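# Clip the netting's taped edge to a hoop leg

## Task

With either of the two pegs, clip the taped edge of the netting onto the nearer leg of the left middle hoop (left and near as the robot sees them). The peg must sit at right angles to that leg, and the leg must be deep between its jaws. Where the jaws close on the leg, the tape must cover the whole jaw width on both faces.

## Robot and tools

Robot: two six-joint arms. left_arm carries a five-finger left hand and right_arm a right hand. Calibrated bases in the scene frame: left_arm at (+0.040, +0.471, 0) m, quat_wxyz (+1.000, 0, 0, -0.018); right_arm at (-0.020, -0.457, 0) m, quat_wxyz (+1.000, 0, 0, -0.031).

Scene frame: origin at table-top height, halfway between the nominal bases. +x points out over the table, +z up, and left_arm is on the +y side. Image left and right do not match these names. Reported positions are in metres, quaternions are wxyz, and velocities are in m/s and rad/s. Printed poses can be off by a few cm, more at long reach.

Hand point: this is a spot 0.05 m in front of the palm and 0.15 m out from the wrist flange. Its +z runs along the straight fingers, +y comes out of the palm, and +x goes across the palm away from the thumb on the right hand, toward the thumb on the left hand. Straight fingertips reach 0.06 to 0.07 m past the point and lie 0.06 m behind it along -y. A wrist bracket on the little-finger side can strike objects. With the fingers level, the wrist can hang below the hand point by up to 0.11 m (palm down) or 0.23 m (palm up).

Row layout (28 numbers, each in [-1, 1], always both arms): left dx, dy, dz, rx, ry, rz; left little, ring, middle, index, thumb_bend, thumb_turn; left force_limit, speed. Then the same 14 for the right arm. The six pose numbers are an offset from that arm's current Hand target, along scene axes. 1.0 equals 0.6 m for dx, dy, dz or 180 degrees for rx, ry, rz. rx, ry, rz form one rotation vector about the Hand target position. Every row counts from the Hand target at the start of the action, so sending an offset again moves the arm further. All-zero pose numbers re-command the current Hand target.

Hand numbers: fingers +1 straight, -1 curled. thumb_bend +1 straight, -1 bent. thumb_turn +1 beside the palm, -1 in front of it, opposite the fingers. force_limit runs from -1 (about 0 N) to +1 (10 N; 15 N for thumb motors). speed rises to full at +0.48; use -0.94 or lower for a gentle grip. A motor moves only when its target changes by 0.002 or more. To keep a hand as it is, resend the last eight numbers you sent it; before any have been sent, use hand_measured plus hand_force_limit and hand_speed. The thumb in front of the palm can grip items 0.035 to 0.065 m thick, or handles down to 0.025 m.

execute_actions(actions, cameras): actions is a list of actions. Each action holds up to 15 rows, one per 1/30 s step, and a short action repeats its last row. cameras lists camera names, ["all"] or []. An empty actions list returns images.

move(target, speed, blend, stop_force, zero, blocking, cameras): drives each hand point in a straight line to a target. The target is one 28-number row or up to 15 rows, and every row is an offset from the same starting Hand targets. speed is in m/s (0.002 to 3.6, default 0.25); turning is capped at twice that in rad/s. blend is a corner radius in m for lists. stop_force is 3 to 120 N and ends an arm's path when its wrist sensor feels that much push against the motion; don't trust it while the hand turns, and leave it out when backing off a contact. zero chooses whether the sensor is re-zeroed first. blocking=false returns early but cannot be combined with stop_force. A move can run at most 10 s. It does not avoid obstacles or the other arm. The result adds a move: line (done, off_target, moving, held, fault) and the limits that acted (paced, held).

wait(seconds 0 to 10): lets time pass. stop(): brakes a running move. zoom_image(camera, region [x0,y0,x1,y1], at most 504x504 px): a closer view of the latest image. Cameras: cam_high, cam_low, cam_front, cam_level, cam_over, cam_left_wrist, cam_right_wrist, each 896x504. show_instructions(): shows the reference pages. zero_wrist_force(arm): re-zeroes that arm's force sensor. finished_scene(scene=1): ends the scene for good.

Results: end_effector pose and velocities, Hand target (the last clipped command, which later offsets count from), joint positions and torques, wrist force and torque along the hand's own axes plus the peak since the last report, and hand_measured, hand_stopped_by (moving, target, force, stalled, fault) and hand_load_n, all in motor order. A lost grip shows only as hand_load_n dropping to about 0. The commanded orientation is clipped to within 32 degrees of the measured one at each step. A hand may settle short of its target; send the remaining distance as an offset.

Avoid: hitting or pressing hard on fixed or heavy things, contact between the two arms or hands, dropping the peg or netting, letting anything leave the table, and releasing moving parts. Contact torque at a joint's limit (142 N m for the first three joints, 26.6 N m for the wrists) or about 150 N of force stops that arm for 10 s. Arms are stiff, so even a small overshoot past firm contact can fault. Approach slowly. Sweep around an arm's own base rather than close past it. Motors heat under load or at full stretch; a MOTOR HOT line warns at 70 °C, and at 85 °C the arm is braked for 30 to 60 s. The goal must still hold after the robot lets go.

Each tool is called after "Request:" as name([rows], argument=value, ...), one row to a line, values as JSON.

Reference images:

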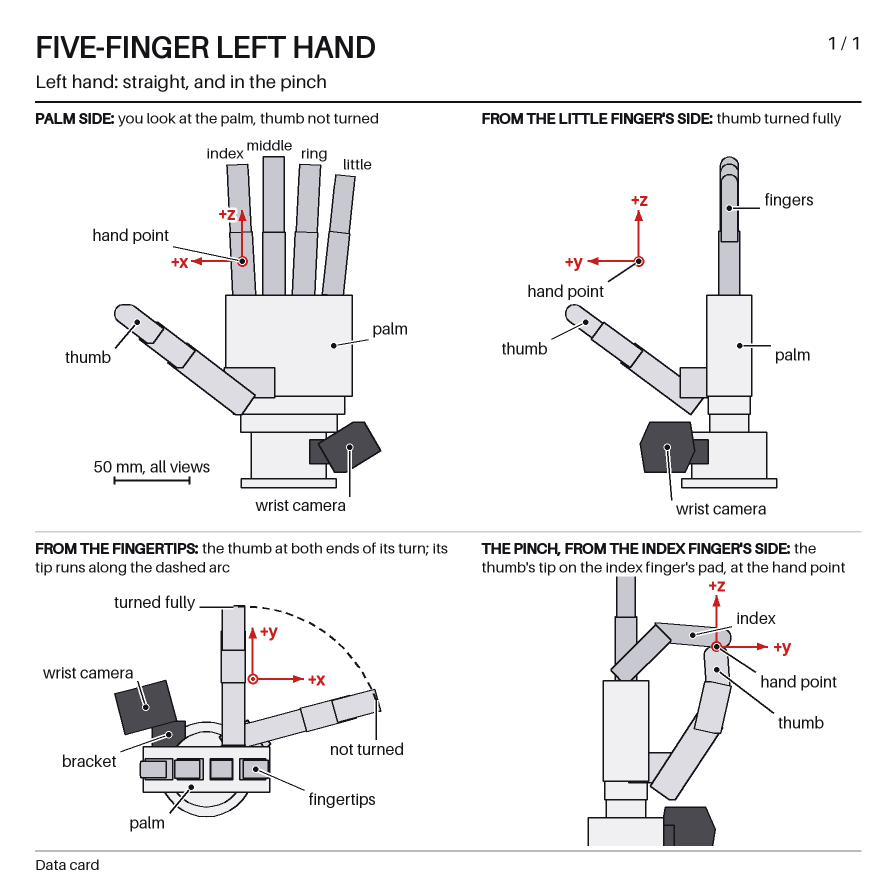

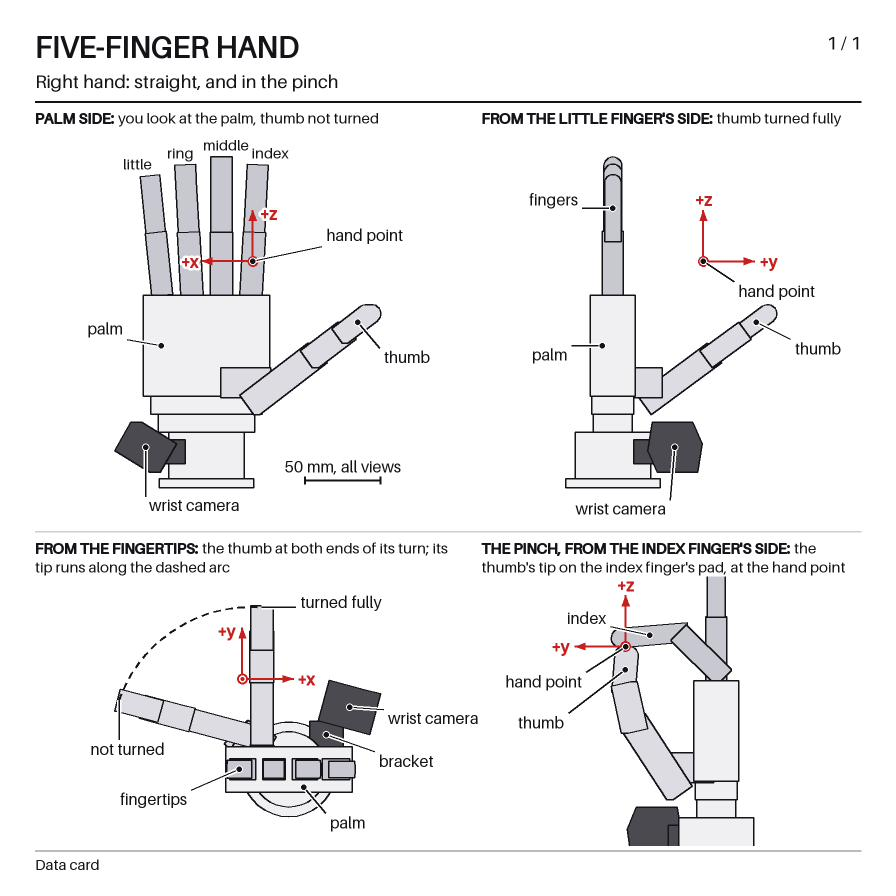

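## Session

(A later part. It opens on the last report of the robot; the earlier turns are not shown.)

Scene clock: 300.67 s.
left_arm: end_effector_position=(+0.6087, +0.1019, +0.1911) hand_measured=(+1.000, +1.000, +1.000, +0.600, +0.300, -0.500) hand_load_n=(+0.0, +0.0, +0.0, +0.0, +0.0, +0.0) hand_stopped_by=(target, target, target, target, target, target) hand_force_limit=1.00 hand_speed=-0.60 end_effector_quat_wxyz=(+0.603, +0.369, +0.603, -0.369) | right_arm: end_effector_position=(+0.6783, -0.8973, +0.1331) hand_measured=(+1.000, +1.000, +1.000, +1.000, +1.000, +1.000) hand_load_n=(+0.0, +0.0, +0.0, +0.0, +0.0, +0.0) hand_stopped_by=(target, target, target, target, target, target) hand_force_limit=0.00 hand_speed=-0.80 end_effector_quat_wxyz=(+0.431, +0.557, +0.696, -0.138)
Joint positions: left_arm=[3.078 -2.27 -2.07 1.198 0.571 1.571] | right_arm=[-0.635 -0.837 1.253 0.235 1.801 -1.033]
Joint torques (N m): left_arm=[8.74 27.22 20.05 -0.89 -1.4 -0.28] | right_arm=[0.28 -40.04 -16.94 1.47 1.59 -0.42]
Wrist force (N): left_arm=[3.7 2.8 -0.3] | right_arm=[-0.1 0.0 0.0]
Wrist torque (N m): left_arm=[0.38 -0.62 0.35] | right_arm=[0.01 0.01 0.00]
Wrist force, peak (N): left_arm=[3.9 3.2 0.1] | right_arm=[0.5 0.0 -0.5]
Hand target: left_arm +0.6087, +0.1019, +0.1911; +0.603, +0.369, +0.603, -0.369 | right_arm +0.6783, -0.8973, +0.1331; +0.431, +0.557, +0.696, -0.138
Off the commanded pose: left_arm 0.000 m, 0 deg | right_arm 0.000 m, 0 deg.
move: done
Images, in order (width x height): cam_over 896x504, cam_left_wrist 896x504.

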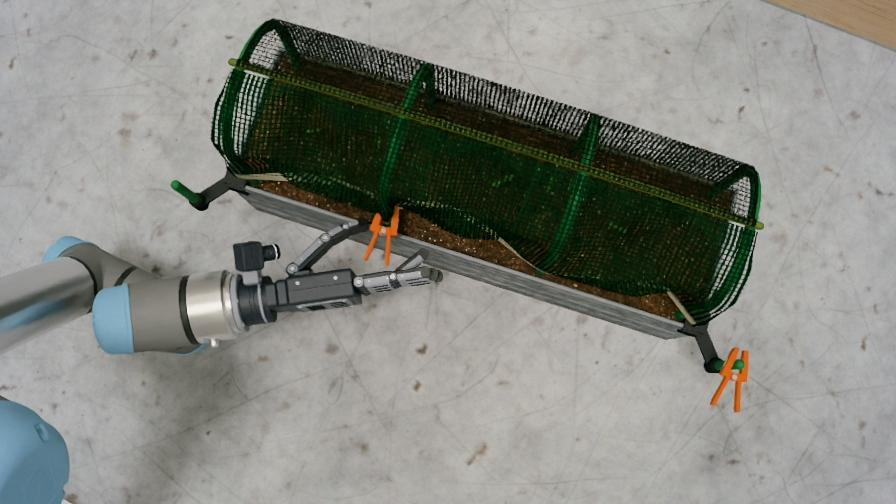

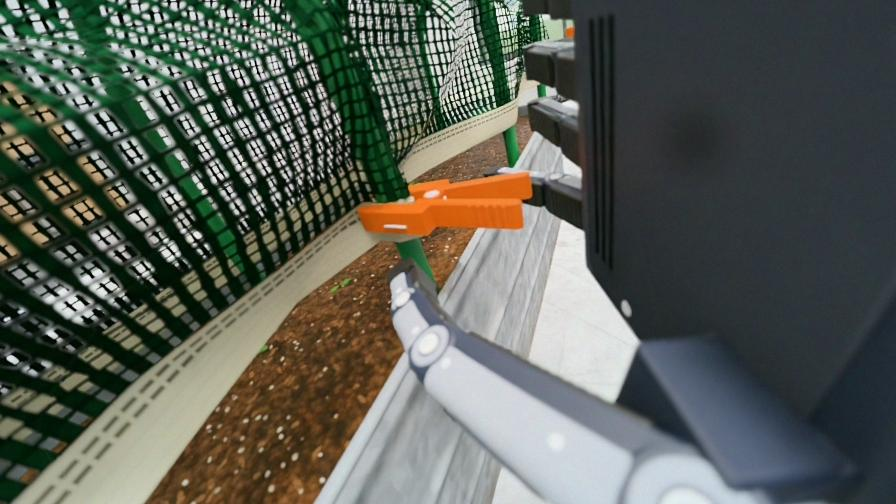

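Request:
move([
  [0,0.0067,0, 0,0,0, 1,1,1,0.6,0.1,-0.5,1.0,-0.6, 0,0,0,0,0,0, 1,1,1,1,1,1,0,-0.8],
  [0,0.0067,0, 0,0,0, 1,1,1,0.38,-0.15,-0.5,1.0,-0.85, 0,0,0,0,0,0, 1,1,1,1,1,1,0,-0.8],
], speed=0.05, cameras=["cam_left_wrist", "cam_over", "cam_level"])

Request:
zoom_image(camera="cam_over", region=[350, 190, 430, 270])

Request:
zoom_image(camera="cam_left_wrist", region=[350, 160, 550, 260])

Scene clock: 303.13 s.
left_arm: end_effector_position=(+0.6087, +0.1059, +0.1911) hand_measured=(+1.000, +1.000, +1.000, +0.380, -0.150, -0.500) hand_load_n=(+0.0, +0.0, +0.0, +0.5, +0.5, +0.0) hand_stopped_by=(target, target, target, target, target, target) hand_force_limit=1.00 hand_speed=-0.85 end_effector_quat_wxyz=(+0.603, +0.369, +0.603, -0.369) | right_arm: end_effector_position=(+0.6783, -0.8973, +0.1331) hand_measured=(+1.000, +1.000, +1.000, +1.000, +1.000, +1.000) hand_load_n=(+0.0, +0.0, +0.0, +0.0, +0.0, +0.0) hand_stopped_by=(target, target, target, target, target, target) hand_force_limit=0.00 hand_speed=-0.80 end_effector_quat_wxyz=(+0.431, +0.557, +0.696, -0.138)
Joint positions: left_arm=[3.088 -2.268 -2.075 1.201 0.562 1.571] | right_arm=[-0.635 -0.837 1.253 0.235 1.801 -1.033]
Joint torques (N m): left_arm=[11.75 44.18 -2.49 2.08 1.47 1.73] | right_arm=[0.05 -40.59 -17.28 1.52 1.62 -0.59]
Wrist force (N): left_arm=[4.0 1.1 -0.3] | right_arm=[0.3 0.0 0.0]
Wrist torque (N m): left_arm=[0.38 -0.66 0.38] | right_arm=[0.00 -0.05 0.02]
Wrist force, peak (N): left_arm=[4.1 2.8 -0.3] | right_arm=[0.2 0.5 -0.4]
Hand target: left_arm +0.6087, +0.1059, +0.1911; +0.603, +0.369, +0.603, -0.369 | right_arm +0.6783, -0.8973, +0.1331; +0.431, +0.557, +0.696, -0.138
Off the commanded pose: left_arm 0.000 m, 0 deg | right_arm 0.000 m, 0 deg.
move: done
Images, in order (width x height): cam_level 896x504, cam_over 896x504, cam_left_wrist 896x504.

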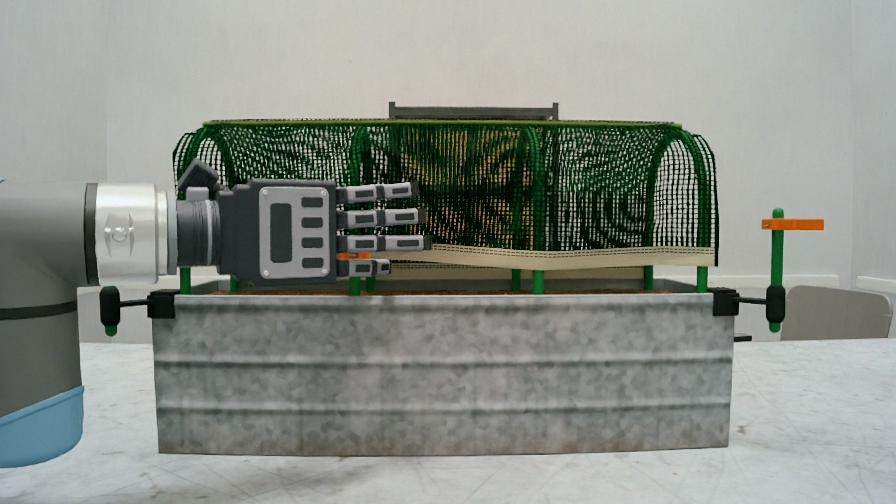

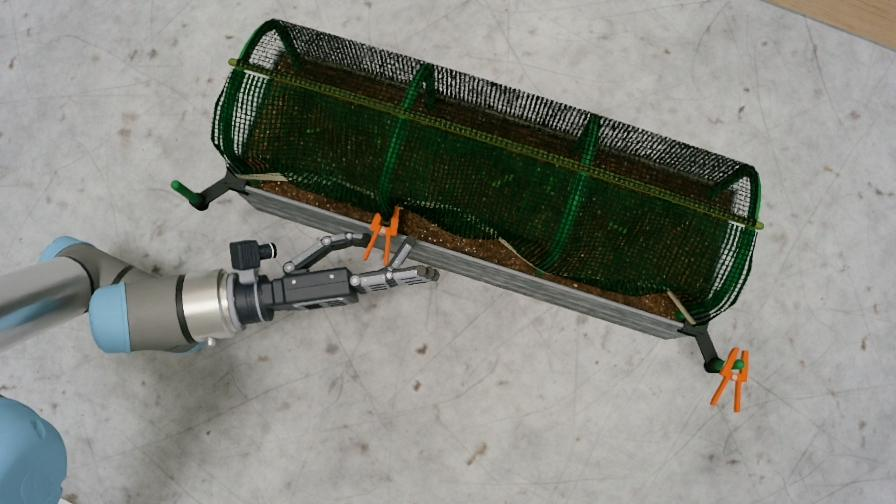

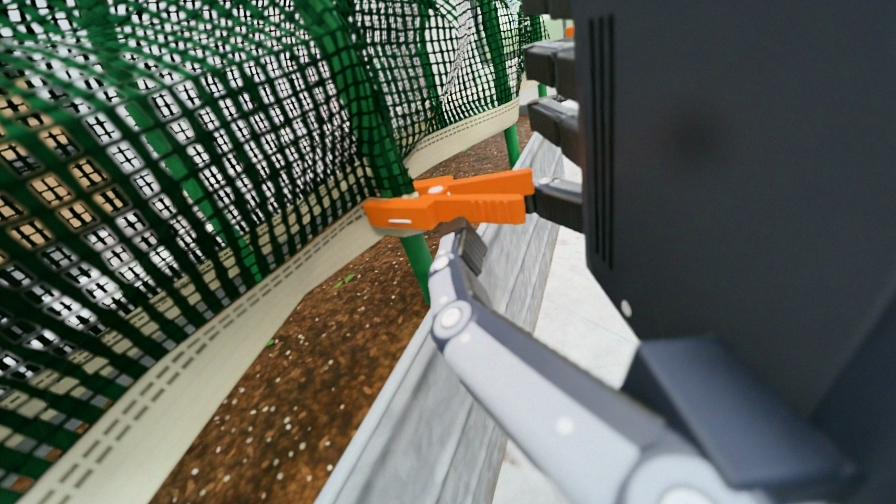

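Scaled by 6.300 from the camera's 896x504 image, which has a finer 1280x720 frame.

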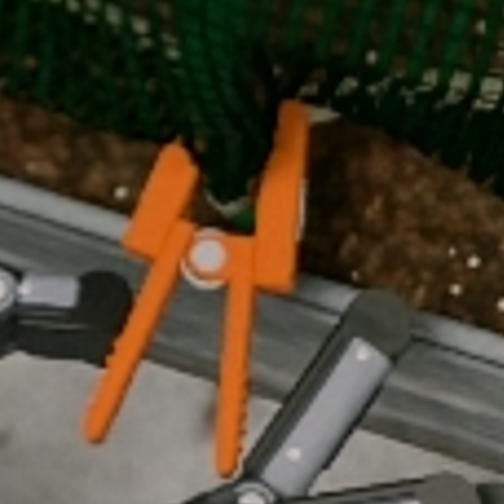

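Scaled by 2.520 from the camera's 896x504 image, which has a finer 1280x720 frame.

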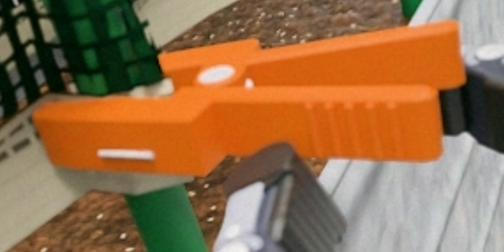

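Request:
move([
  [0,0,0, 0,0,0, 1,1,1,0.30,-0.22,-0.5,1.0,-0.7, 0,0,0,0,0,0, 1,1,1,1,1,1,0,-0.8],
  [0,0,0, 0,0,0, 1,1,1,0.15,-0.30,-0.5,1.0,-0.4, 0,0,0,0,0,0, 1,1,1,1,1,1,0,-0.8],
], speed=0.05, cameras=["cam_left_wrist", "cam_over", "cam_level"])

Request:
zoom_image(camera="cam_over", region=[350, 190, 430, 270])

Request:
zoom_image(camera="cam_left_wrist", region=[350, 160, 550, 260])

Scene clock: 304.40 s.
left_arm: end_effector_position=(+0.6087, +0.1059, +0.1911) hand_measured=(+1.000, +1.000, +1.000, +0.200, -0.256, -0.500) hand_load_n=(+0.0, +0.0, +0.0, +12.0, +16.0, +0.5) hand_stopped_by=(target, target, target, force, force, target) hand_force_limit=1.00 hand_speed=-0.40 end_effector_quat_wxyz=(+0.603, +0.369, +0.603, -0.369) | right_arm: end_effector_position=(+0.6783, -0.8973, +0.1331) hand_measured=(+1.000, +1.000, +1.000, +1.000, +1.000, +1.000) hand_load_n=(+0.0, +0.0, +0.0, +0.0, -0.5, +0.0) hand_stopped_by=(target, target, target, target, target, target) hand_force_limit=0.00 hand_speed=-0.80 end_effector_quat_wxyz=(+0.431, +0.557, +0.696, -0.138)
Joint positions: left_arm=[3.088 -2.268 -2.075 1.201 0.562 1.571] | right_arm=[-0.635 -0.837 1.253 0.235 1.801 -1.033]
Joint torques (N m): left_arm=[10.19 45.35 0.82 1.51 2.88 1.76] | right_arm=[0.43 -39.61 -17.07 1.5 1.55 -0.56]
Wrist force (N): left_arm=[5.2 -3.3 -0.8] | right_arm=[0.3 0.1 0.1]
Wrist torque (N m): left_arm=[0.37 -0.66 0.41] | right_arm=[0.02 -0.06 0.03]
Wrist force, peak (N): left_arm=[5.4 -3.6 -0.2] | right_arm=[0.4 0.4 -0.2]
Hand target: left_arm +0.6087, +0.1059, +0.1911; +0.603, +0.369, +0.603, -0.369 | right_arm +0.6783, -0.8973, +0.1331; +0.431, +0.557, +0.696, -0.138
Off the commanded pose: left_arm 0.000 m, 0 deg | right_arm 0.000 m, 0 deg.
move: done
Images, in order (width x height): cam_level 896x504, cam_over 896x504, cam_left_wrist 896x504.

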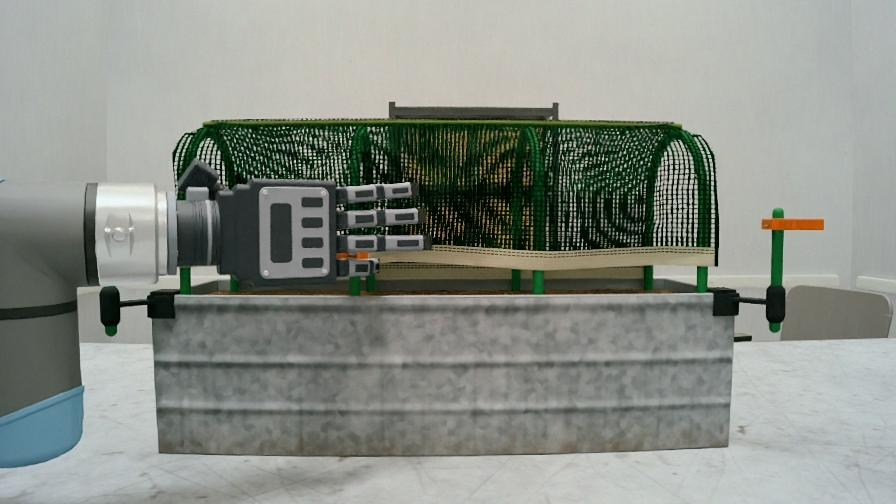

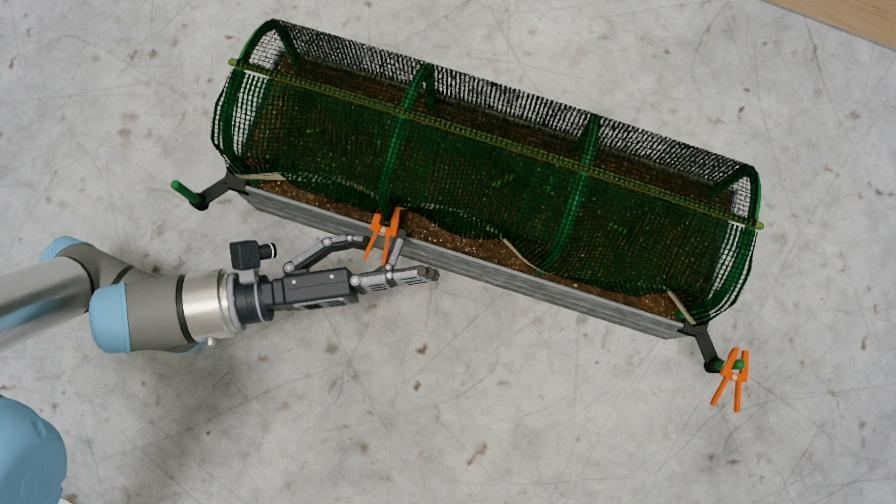

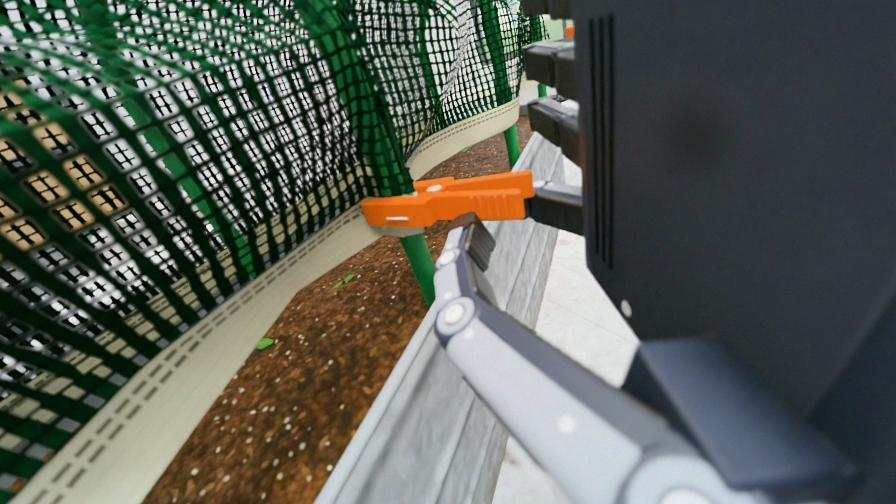

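Scaled by 6.300 from the camera's 896x504 image, which has a finer 1280x720 frame.

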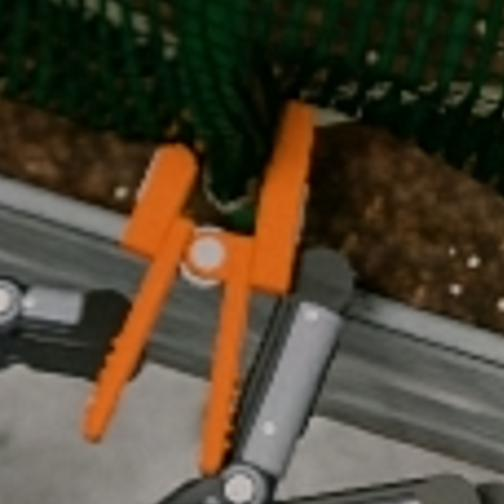

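Scaled by 2.520 from the camera's 896x504 image, which has a finer 1280x720 frame.

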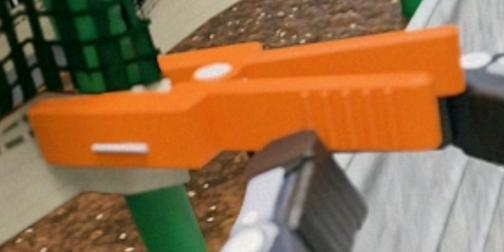

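Request:
move([
  [0,0,0, 0,0,0, 1,1,1,0.38,-0.15,-0.5,1.0,-0.7, 0,0,0,0,0,0, 1,1,1,1,1,1,0,-0.8],
  [-0.0042,0,-0.0012, 0,0,0, 1,1,1,0.38,-0.15,-0.5,1.0,-0.7, 0,0,0,0,0,0, 1,1,1,1,1,1,0,-0.8],
  [-0.0042,0,-0.0012, 0,0,0, 1,1,1,0.30,-0.22,-0.5,1.0,-0.7, 0,0,0,0,0,0, 1,1,1,1,1,1,0,-0.8],
  [-0.0042,0,-0.0012, 0,0,0, 1,1,1,0.15,-0.30,-0.5,1.0,-0.4, 0,0,0,0,0,0, 1,1,1,1,1,1,0,-0.8],
], speed=0.03, cameras=["cam_left_wrist", "cam_over", "cam_level"])

Request:
zoom_image(camera="cam_over", region=[350, 190, 430, 270])

Request:
zoom_image(camera="cam_left_wrist", region=[350, 160, 550, 260])

Scene clock: 307.13 s.
left_arm: end_effector_position=(+0.6062, +0.1059, +0.1904) hand_measured=(+1.000, +1.000, +1.000, +0.150, -0.300, -0.500) hand_load_n=(+0.0, +0.0, +0.0, +0.0, +1.0, +0.5) hand_stopped_by=(target, target, target, target, target, target) hand_force_limit=1.00 hand_speed=-0.40 end_effector_quat_wxyz=(+0.603, +0.369, +0.603, -0.369) | right_arm: end_effector_position=(+0.6783, -0.8973, +0.1331) hand_measured=(+1.000, +1.000, +1.000, +1.000, +1.000, +1.000) hand_load_n=(+0.0, +0.0, +0.0, +0.0, +0.0, +0.0) hand_stopped_by=(target, target, target, target, target, target) hand_force_limit=0.00 hand_speed=-0.80 end_effector_quat_wxyz=(+0.431, +0.557, +0.696, -0.138)
Joint positions: left_arm=[3.088 -2.268 -2.082 1.208 0.562 1.571] | right_arm=[-0.635 -0.837 1.253 0.235 1.801 -1.033]
Joint torques (N m): left_arm=[-10.5 45 -4.65 2.19 1.64 0.4] | right_arm=[0.07 -40.83 -17.53 1.48 1.57 -0.58]
Wrist force (N): left_arm=[4.2 3.4 -0.7] | right_arm=[0.4 0.3 -0.2]
Wrist torque (N m): left_arm=[0.38 -0.66 0.36] | right_arm=[0.07 -0.05 0.03]
Wrist force, peak (N): left_arm=[5.2 -3.7 -1.0] | right_arm=[0.4 0.4 -0.3]
Hand target: left_arm +0.6062, +0.1059, +0.1904; +0.603, +0.369, +0.603, -0.369 | right_arm +0.6783, -0.8973, +0.1331; +0.431, +0.557, +0.696, -0.138
Off the commanded pose: left_arm 0.000 m, 0 deg | right_arm 0.000 m, 0 deg.
move: done
Images, in order (width x height): cam_level 896x504, cam_over 896x504, cam_left_wrist 896x504.

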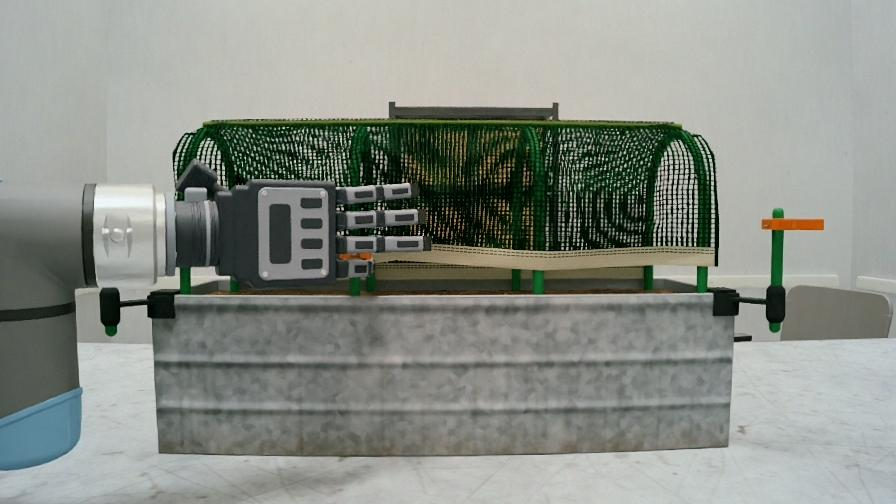

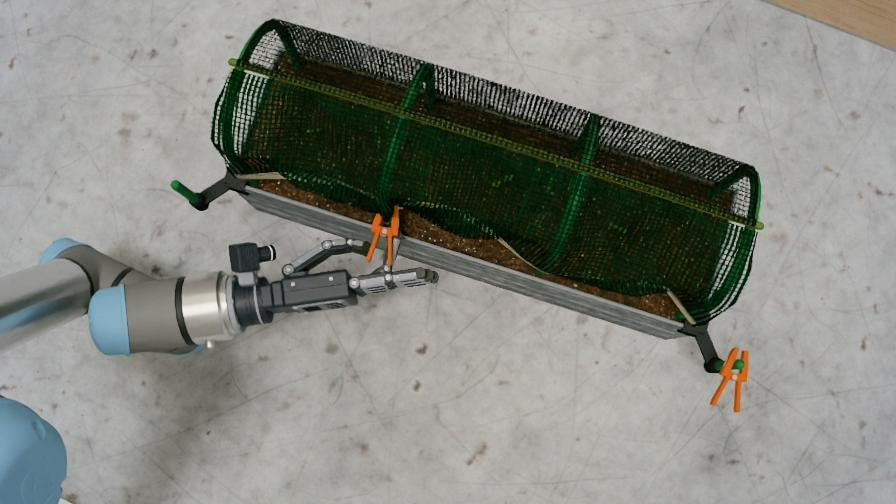

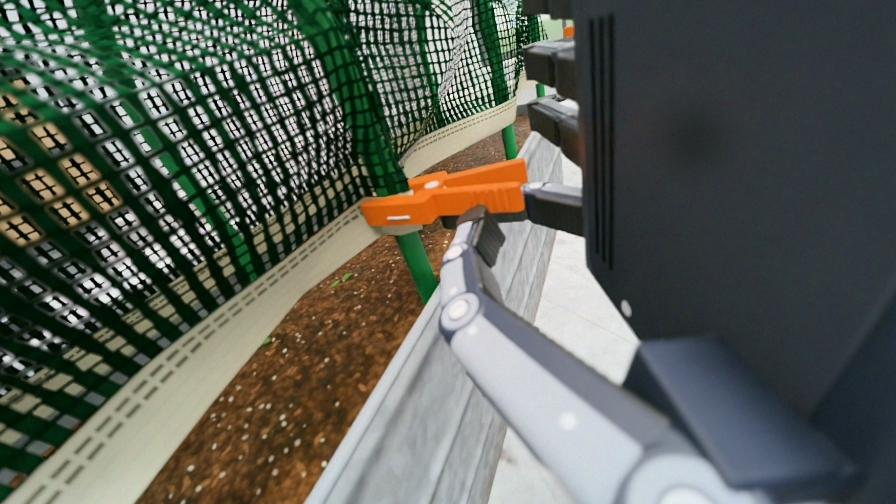

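Scaled by 6.300 from the camera's 896x504 image, which has a finer 1280x720 frame.

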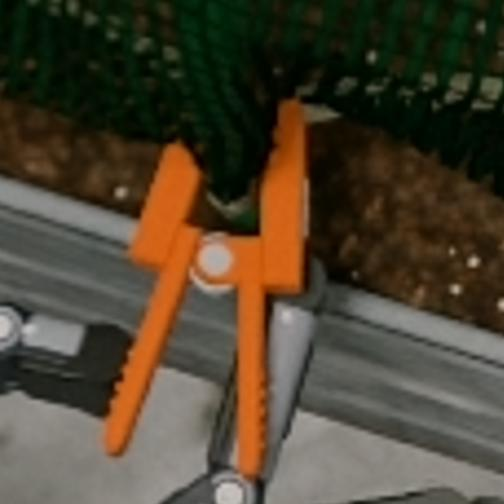

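Scaled by 2.520 from the camera's 896x504 image, which has a finer 1280x720 frame.

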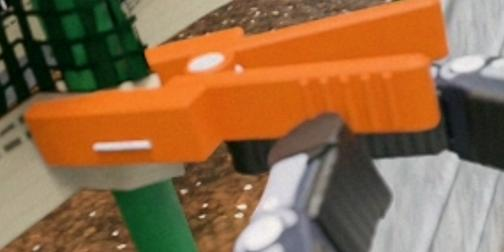

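Request:
move(target=[0,0,0, 0,0,0, 1,1,1,0.6,0.1,-0.5,1.0,-0.7, 0,0,0,0,0,0, 1,1,1,1,1,1,0,-0.8], speed=0.03, cameras=["cam_left_wrist", "cam_over", "cam_level"])

Request:
zoom_image(camera="cam_over", region=[350, 190, 430, 270])

Request:
zoom_image(camera="cam_left_wrist", region=[350, 160, 550, 260])

Request:
zoom_image(camera="cam_level", region=[325, 225, 405, 285])

Scene clock: 308.77 s.
left_arm: end_effector_position=(+0.6062, +0.1059, +0.1904) hand_measured=(+1.000, +1.000, +1.000, +0.600, +0.100, -0.500) hand_load_n=(+0.0, +0.0, +0.0, +0.0, +0.0, +0.5) hand_stopped_by=(target, target, target, target, target, target) hand_force_limit=1.00 hand_speed=-0.70 end_effector_quat_wxyz=(+0.603, +0.369, +0.603, -0.369) | right_arm: end_effector_position=(+0.6783, -0.8973, +0.1331) hand_measured=(+1.000, +1.000, +1.000, +1.000, +1.000, +1.000) hand_load_n=(+0.0, +0.0, +0.0, +0.0, +0.0, +0.0) hand_stopped_by=(target, target, target, target, target, target) hand_force_limit=0.00 hand_speed=-0.80 end_effector_quat_wxyz=(+0.431, +0.557, +0.696, -0.138)
Joint positions: left_arm=[3.088 -2.268 -2.082 1.208 0.562 1.571] | right_arm=[-0.635 -0.837 1.253 0.235 1.801 -1.033]
Joint torques (N m): left_arm=[-9.31 44.04 -3.39 2.06 1.12 -1.11] | right_arm=[0.25 -40.33 -17.21 1.46 1.57 -0.49]
Wrist force (N): left_arm=[3.9 2.8 -0.5] | right_arm=[0.1 0.3 -0.2]
Wrist torque (N m): left_arm=[0.39 -0.66 0.36] | right_arm=[0.06 -0.02 0.02]
Wrist force, peak (N): left_arm=[4.1 3.8 -0.7] | right_arm=[0.5 0.2 0.3]
Hand target: left_arm +0.6062, +0.1059, +0.1904; +0.603, +0.369, +0.603, -0.369 | right_arm +0.6783, -0.8973, +0.1331; +0.431, +0.557, +0.696, -0.138
Off the commanded pose: left_arm 0.000 m, 0 deg | right_arm 0.000 m, 0 deg.
move: done
Images, in order (width x height): cam_level 896x504, cam_over 896x504, cam_left_wrist 896x504.

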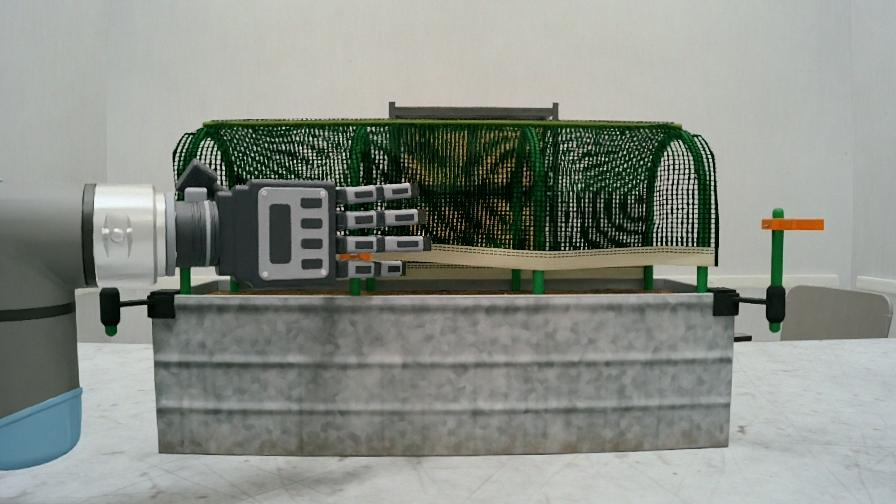

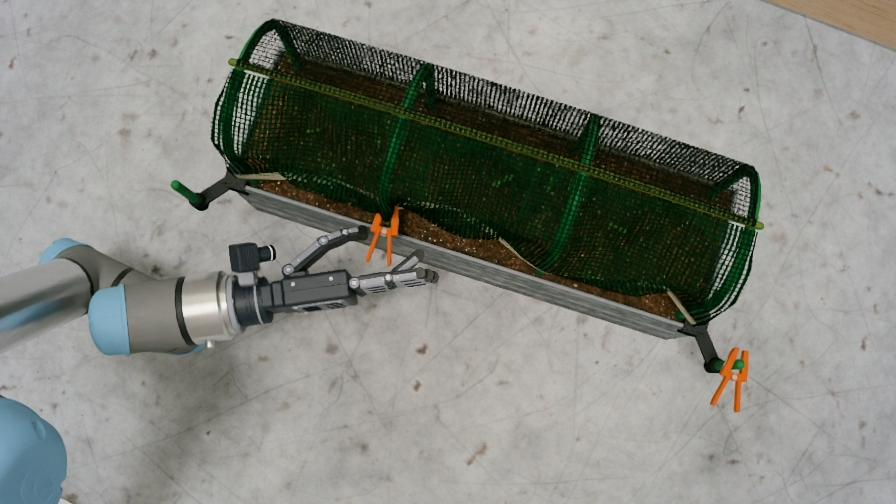

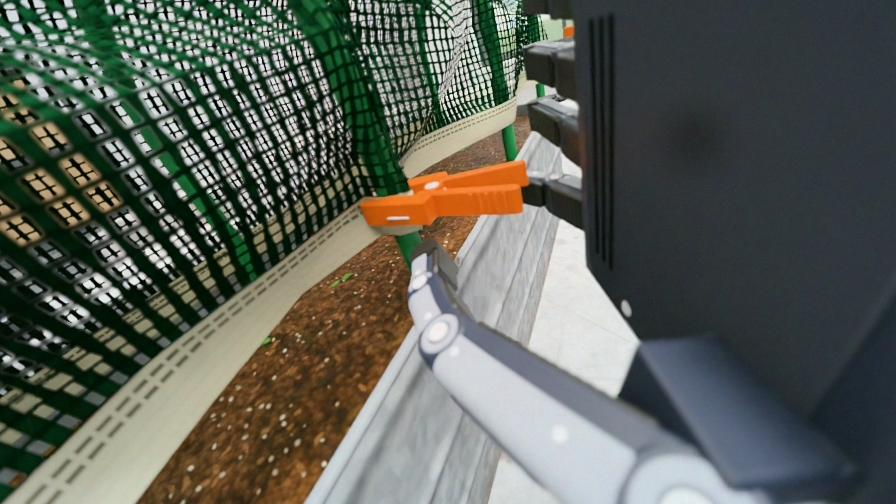

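Scaled by 6.300 from the camera's 896x504 image, which has a finer 1280x720 frame.

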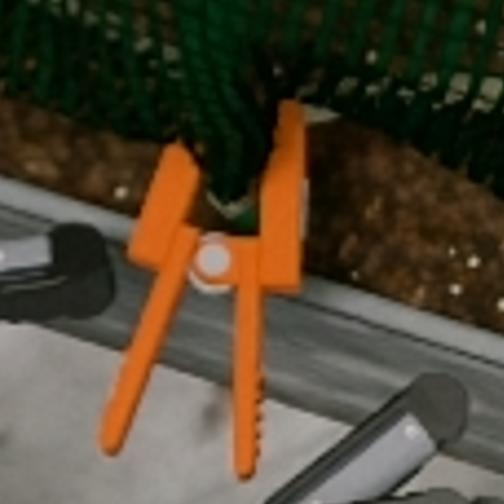

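Scaled by 2.520 from the camera's 896x504 image, which has a finer 1280x720 frame.

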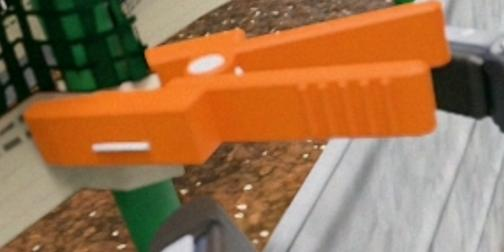

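Scaled by 6.300 from the camera's 896x504 image, which has a finer 1280x720 frame.

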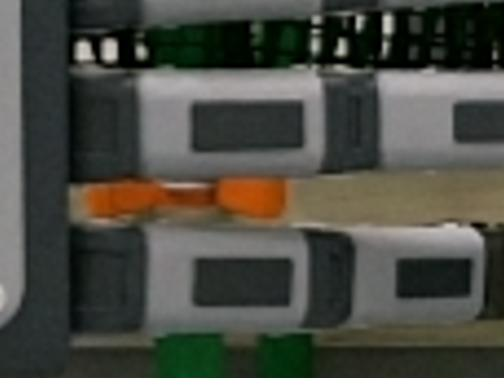

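Request:
move([
  [0,0,0, 0,0,0, 1,1,1,0.65,0.2,-0.5,1.0,-0.5, 0,0,0,0,0,0, 1,1,1,1,1,1,0,-0.8],
  [0,0,0.011, 0,0,0, 1,1,1,0.65,0.2,-0.5,1.0,-0.5, 0,0,0,0,0,0, 1,1,1,1,1,1,0,-0.8],
  [0,0,0.011, 0,0,0, 1,1,1,0.38,-0.17,-0.5,1.0,-0.7, 0,0,0,0,0,0, 1,1,1,1,1,1,0,-0.8],
], speed=0.03, cameras=["cam_left_wrist", "cam_over", "cam_level"])

Request:
zoom_image(camera="cam_over", region=[350, 190, 430, 270])

Request:
zoom_image(camera="cam_left_wrist", region=[350, 160, 550, 260])

Request:
zoom_image(camera="cam_level", region=[325, 225, 405, 285])

Scene clock: 312.00 s.
left_arm: end_effector_position=(+0.6062, +0.1059, +0.1970) hand_measured=(+1.000, +1.000, +1.000, +0.380, -0.168, -0.500) hand_load_n=(+0.0, +0.0, +0.0, +1.0, +1.5, +0.5) hand_stopped_by=(target, target, target, target, target, target) hand_force_limit=1.00 hand_speed=-0.70 end_effector_quat_wxyz=(+0.603, +0.369, +0.603, -0.369) | right_arm: end_effector_position=(+0.6783, -0.8973, +0.1331) hand_measured=(+1.000, +1.000, +1.000, +1.000, +1.000, +1.000) hand_load_n=(+0.0, +0.0, +0.0, +0.0, +0.0, +0.0) hand_stopped_by=(target, target, target, target, target, target) hand_force_limit=0.00 hand_speed=-0.80 end_effector_quat_wxyz=(+0.431, +0.557, +0.696, -0.138)
Joint positions: left_arm=[3.088 -2.251 -2.084 1.193 0.562 1.571] | right_arm=[-0.635 -0.837 1.253 0.235 1.801 -1.033]
Joint torques (N m): left_arm=[-4.84 44.77 -2.64 -0.96 -0.01 1.68] | right_arm=[0.08 -39.73 -17.79 1.64 1.62 -0.44]
Wrist force (N): left_arm=[3.9 2.3 0.4] | right_arm=[0.2 0.1 -0.1]
Wrist torque (N m): left_arm=[0.33 -0.64 0.35] | right_arm=[0.03 -0.04 0.02]
Wrist force, peak (N): left_arm=[4.0 2.8 -0.5] | right_arm=[0.2 0.5 -0.3]
Hand target: left_arm +0.6062, +0.1059, +0.1970; +0.603, +0.369, +0.603, -0.369 | right_arm +0.6783, -0.8973, +0.1331; +0.431, +0.557, +0.696, -0.138
Off the commanded pose: left_arm 0.000 m, 0 deg | right_arm 0.000 m, 0 deg.
move: done
Images, in order (width x height): cam_level 896x504, cam_over 896x504, cam_left_wrist 896x504.

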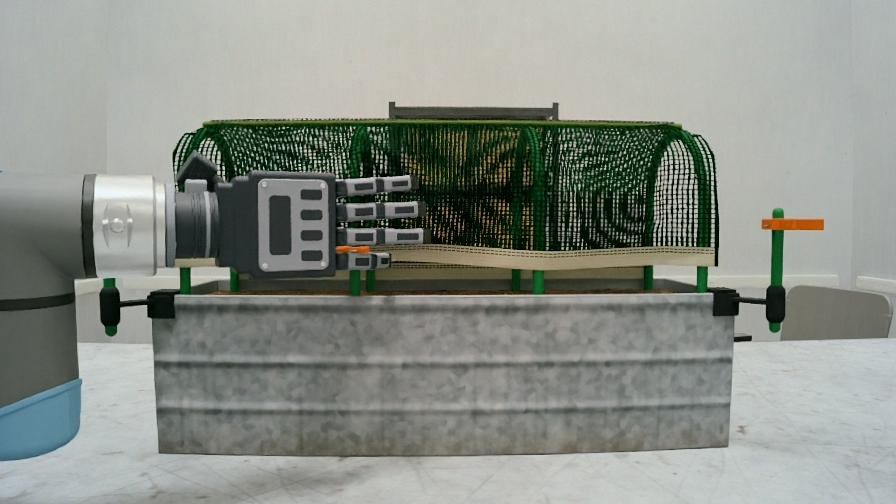

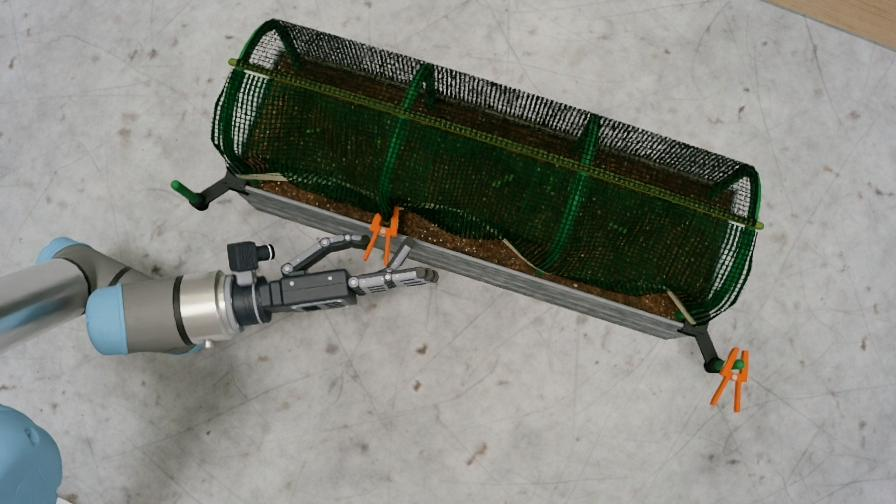

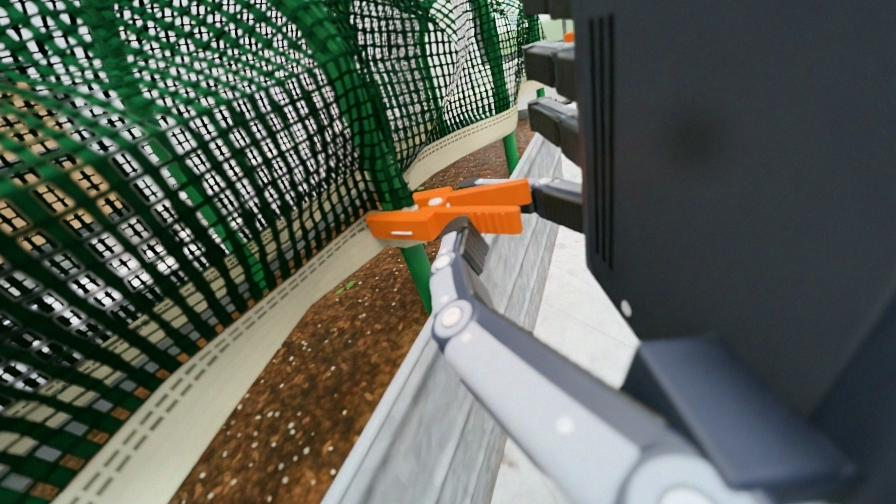

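Scaled by 6.300 from the camera's 896x504 image, which has a finer 1280x720 frame.

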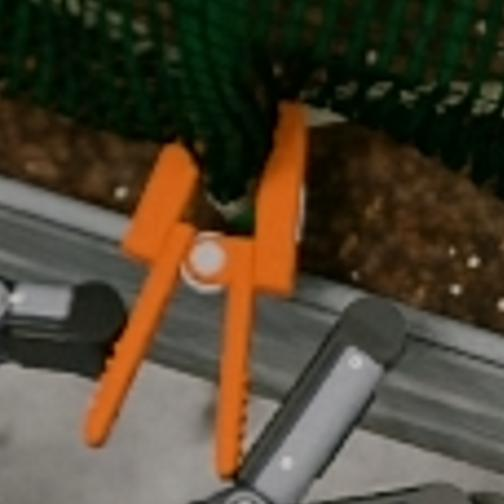

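Scaled by 2.520 from the camera's 896x504 image, which has a finer 1280x720 frame.

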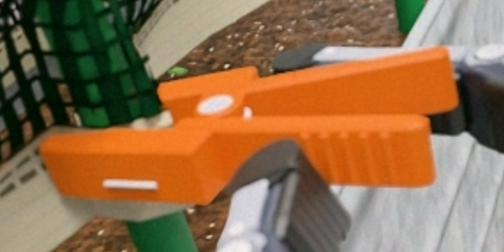

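Scaled by 6.300 from the camera's 896x504 image, which has a finer 1280x720 frame.

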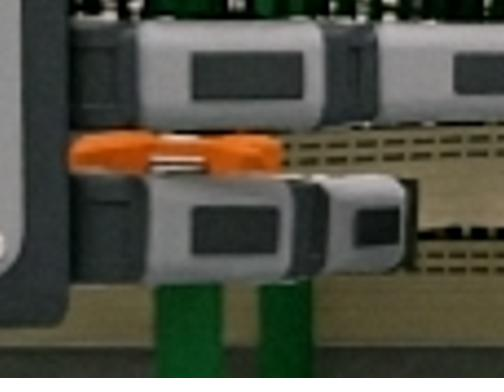

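Request:
move([
  [-0.0015,0,0, 0,0,0, 1,1,1,0.30,-0.22,-0.5,1.0,-0.7, 0,0,0,0,0,0, 1,1,1,1,1,1,0,-0.8],
  [-0.0015,0,0, 0,0,0, 1,1,1,0.15,-0.30,-0.5,1.0,-0.4, 0,0,0,0,0,0, 1,1,1,1,1,1,0,-0.8],
], speed=0.03, cameras=["cam_left_wrist", "cam_over", "cam_level"])

Request:
zoom_image(camera="cam_over", region=[350, 190, 430, 270])

Request:
zoom_image(camera="cam_left_wrist", region=[350, 160, 550, 260])

Request:
zoom_image(camera="cam_level", region=[325, 225, 405, 285])

Scene clock: 313.50 s.
left_arm: end_effector_position=(+0.6053, +0.1059, +0.1970) hand_measured=(+1.000, +1.000, +1.000, +0.208, -0.226, -0.500) hand_load_n=(+0.0, +0.0, +0.0, +17.0, +17.0, -0.5) hand_stopped_by=(target, target, target, force, force, target) hand_force_limit=1.00 hand_speed=-0.40 end_effector_quat_wxyz=(+0.603, +0.369, +0.603, -0.369) | right_arm: end_effector_position=(+0.6783, -0.8973, +0.1331) hand_measured=(+1.000, +1.000, +1.000, +1.000, +1.000, +1.000) hand_load_n=(+0.0, +0.0, +0.0, +0.0, +0.0, +0.0) hand_stopped_by=(target, target, target, target, target, target) hand_force_limit=0.00 hand_speed=-0.80 end_effector_quat_wxyz=(+0.431, +0.557, +0.696, -0.138)
Joint positions: left_arm=[3.087 -2.25 -2.086 1.194 0.562 1.571] | right_arm=[-0.635 -0.837 1.253 0.235 1.801 -1.033]
Joint torques (N m): left_arm=[-1.52 43.9 -3.09 2.06 1.86 1.72] | right_arm=[0.52 -40.35 -17.34 1.49 1.59 -0.55]
Wrist force (N): left_arm=[4.4 -2.4 0.8] | right_arm=[0.3 0.3 0.2]
Wrist torque (N m): left_arm=[0.36 -0.67 0.41] | right_arm=[0.05 -0.06 0.03]
Wrist force, peak (N): left_arm=[4.2 2.9 0.1] | right_arm=[0.6 0.2 -0.2]
Hand target: left_arm +0.6053, +0.1059, +0.1970; +0.603, +0.369, +0.603, -0.369 | right_arm +0.6783, -0.8973, +0.1331; +0.431, +0.557, +0.696, -0.138
Off the commanded pose: left_arm 0.000 m, 0 deg | right_arm 0.000 m, 0 deg.
move: done
Images, in order (width x height): cam_level 896x504, cam_over 896x504, cam_left_wrist 896x504.

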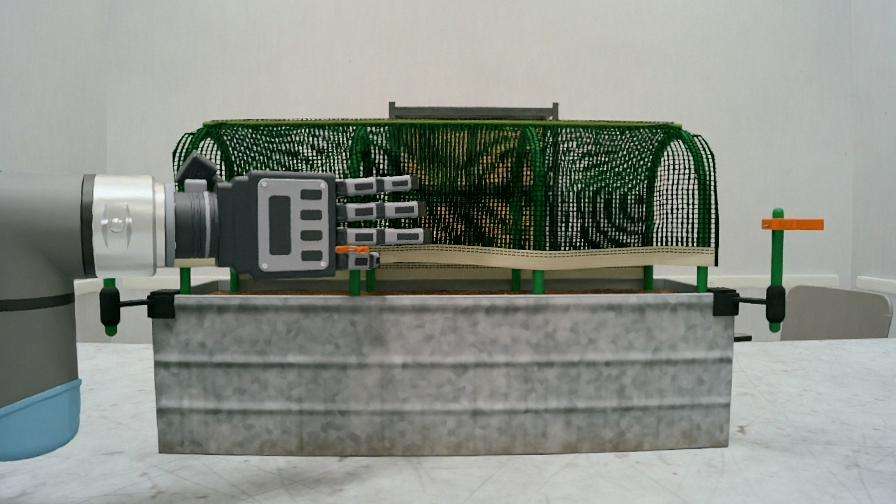

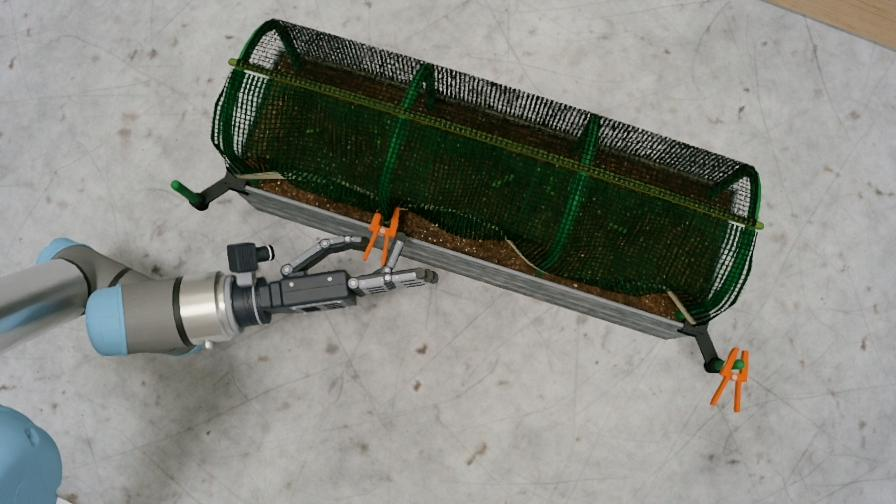

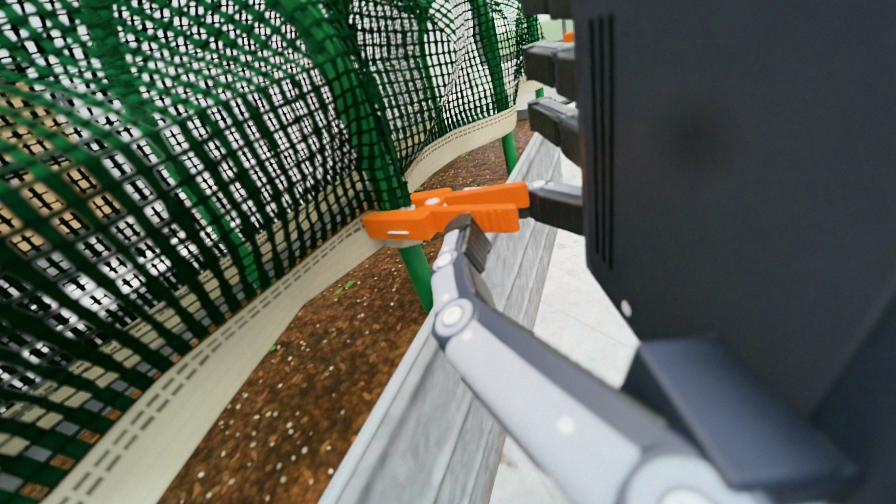

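Scaled by 6.300 from the camera's 896x504 image, which has a finer 1280x720 frame.

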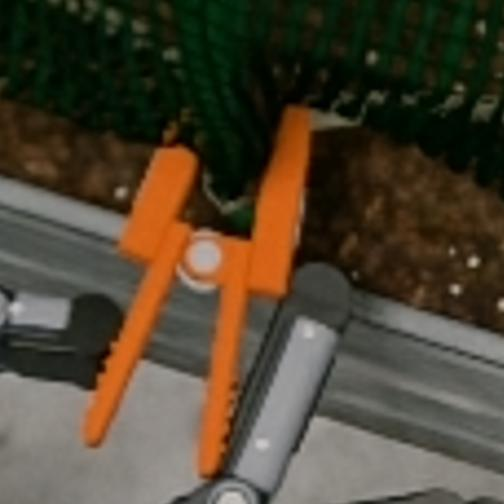

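Scaled by 2.520 from the camera's 896x504 image, which has a finer 1280x720 frame.

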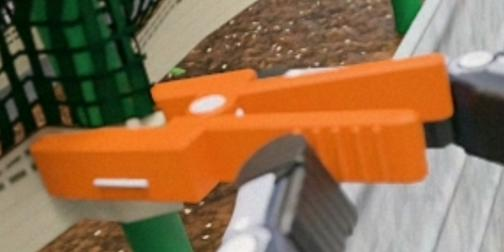

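Scaled by 6.300 from the camera's 896x504 image, which has a finer 1280x720 frame.

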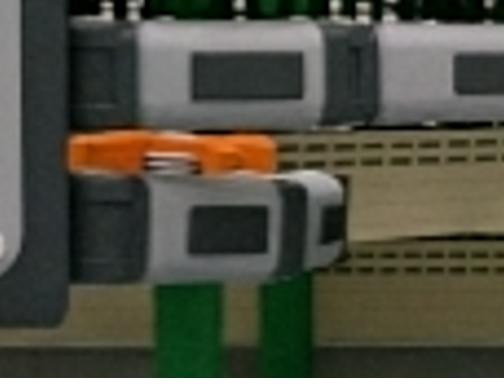

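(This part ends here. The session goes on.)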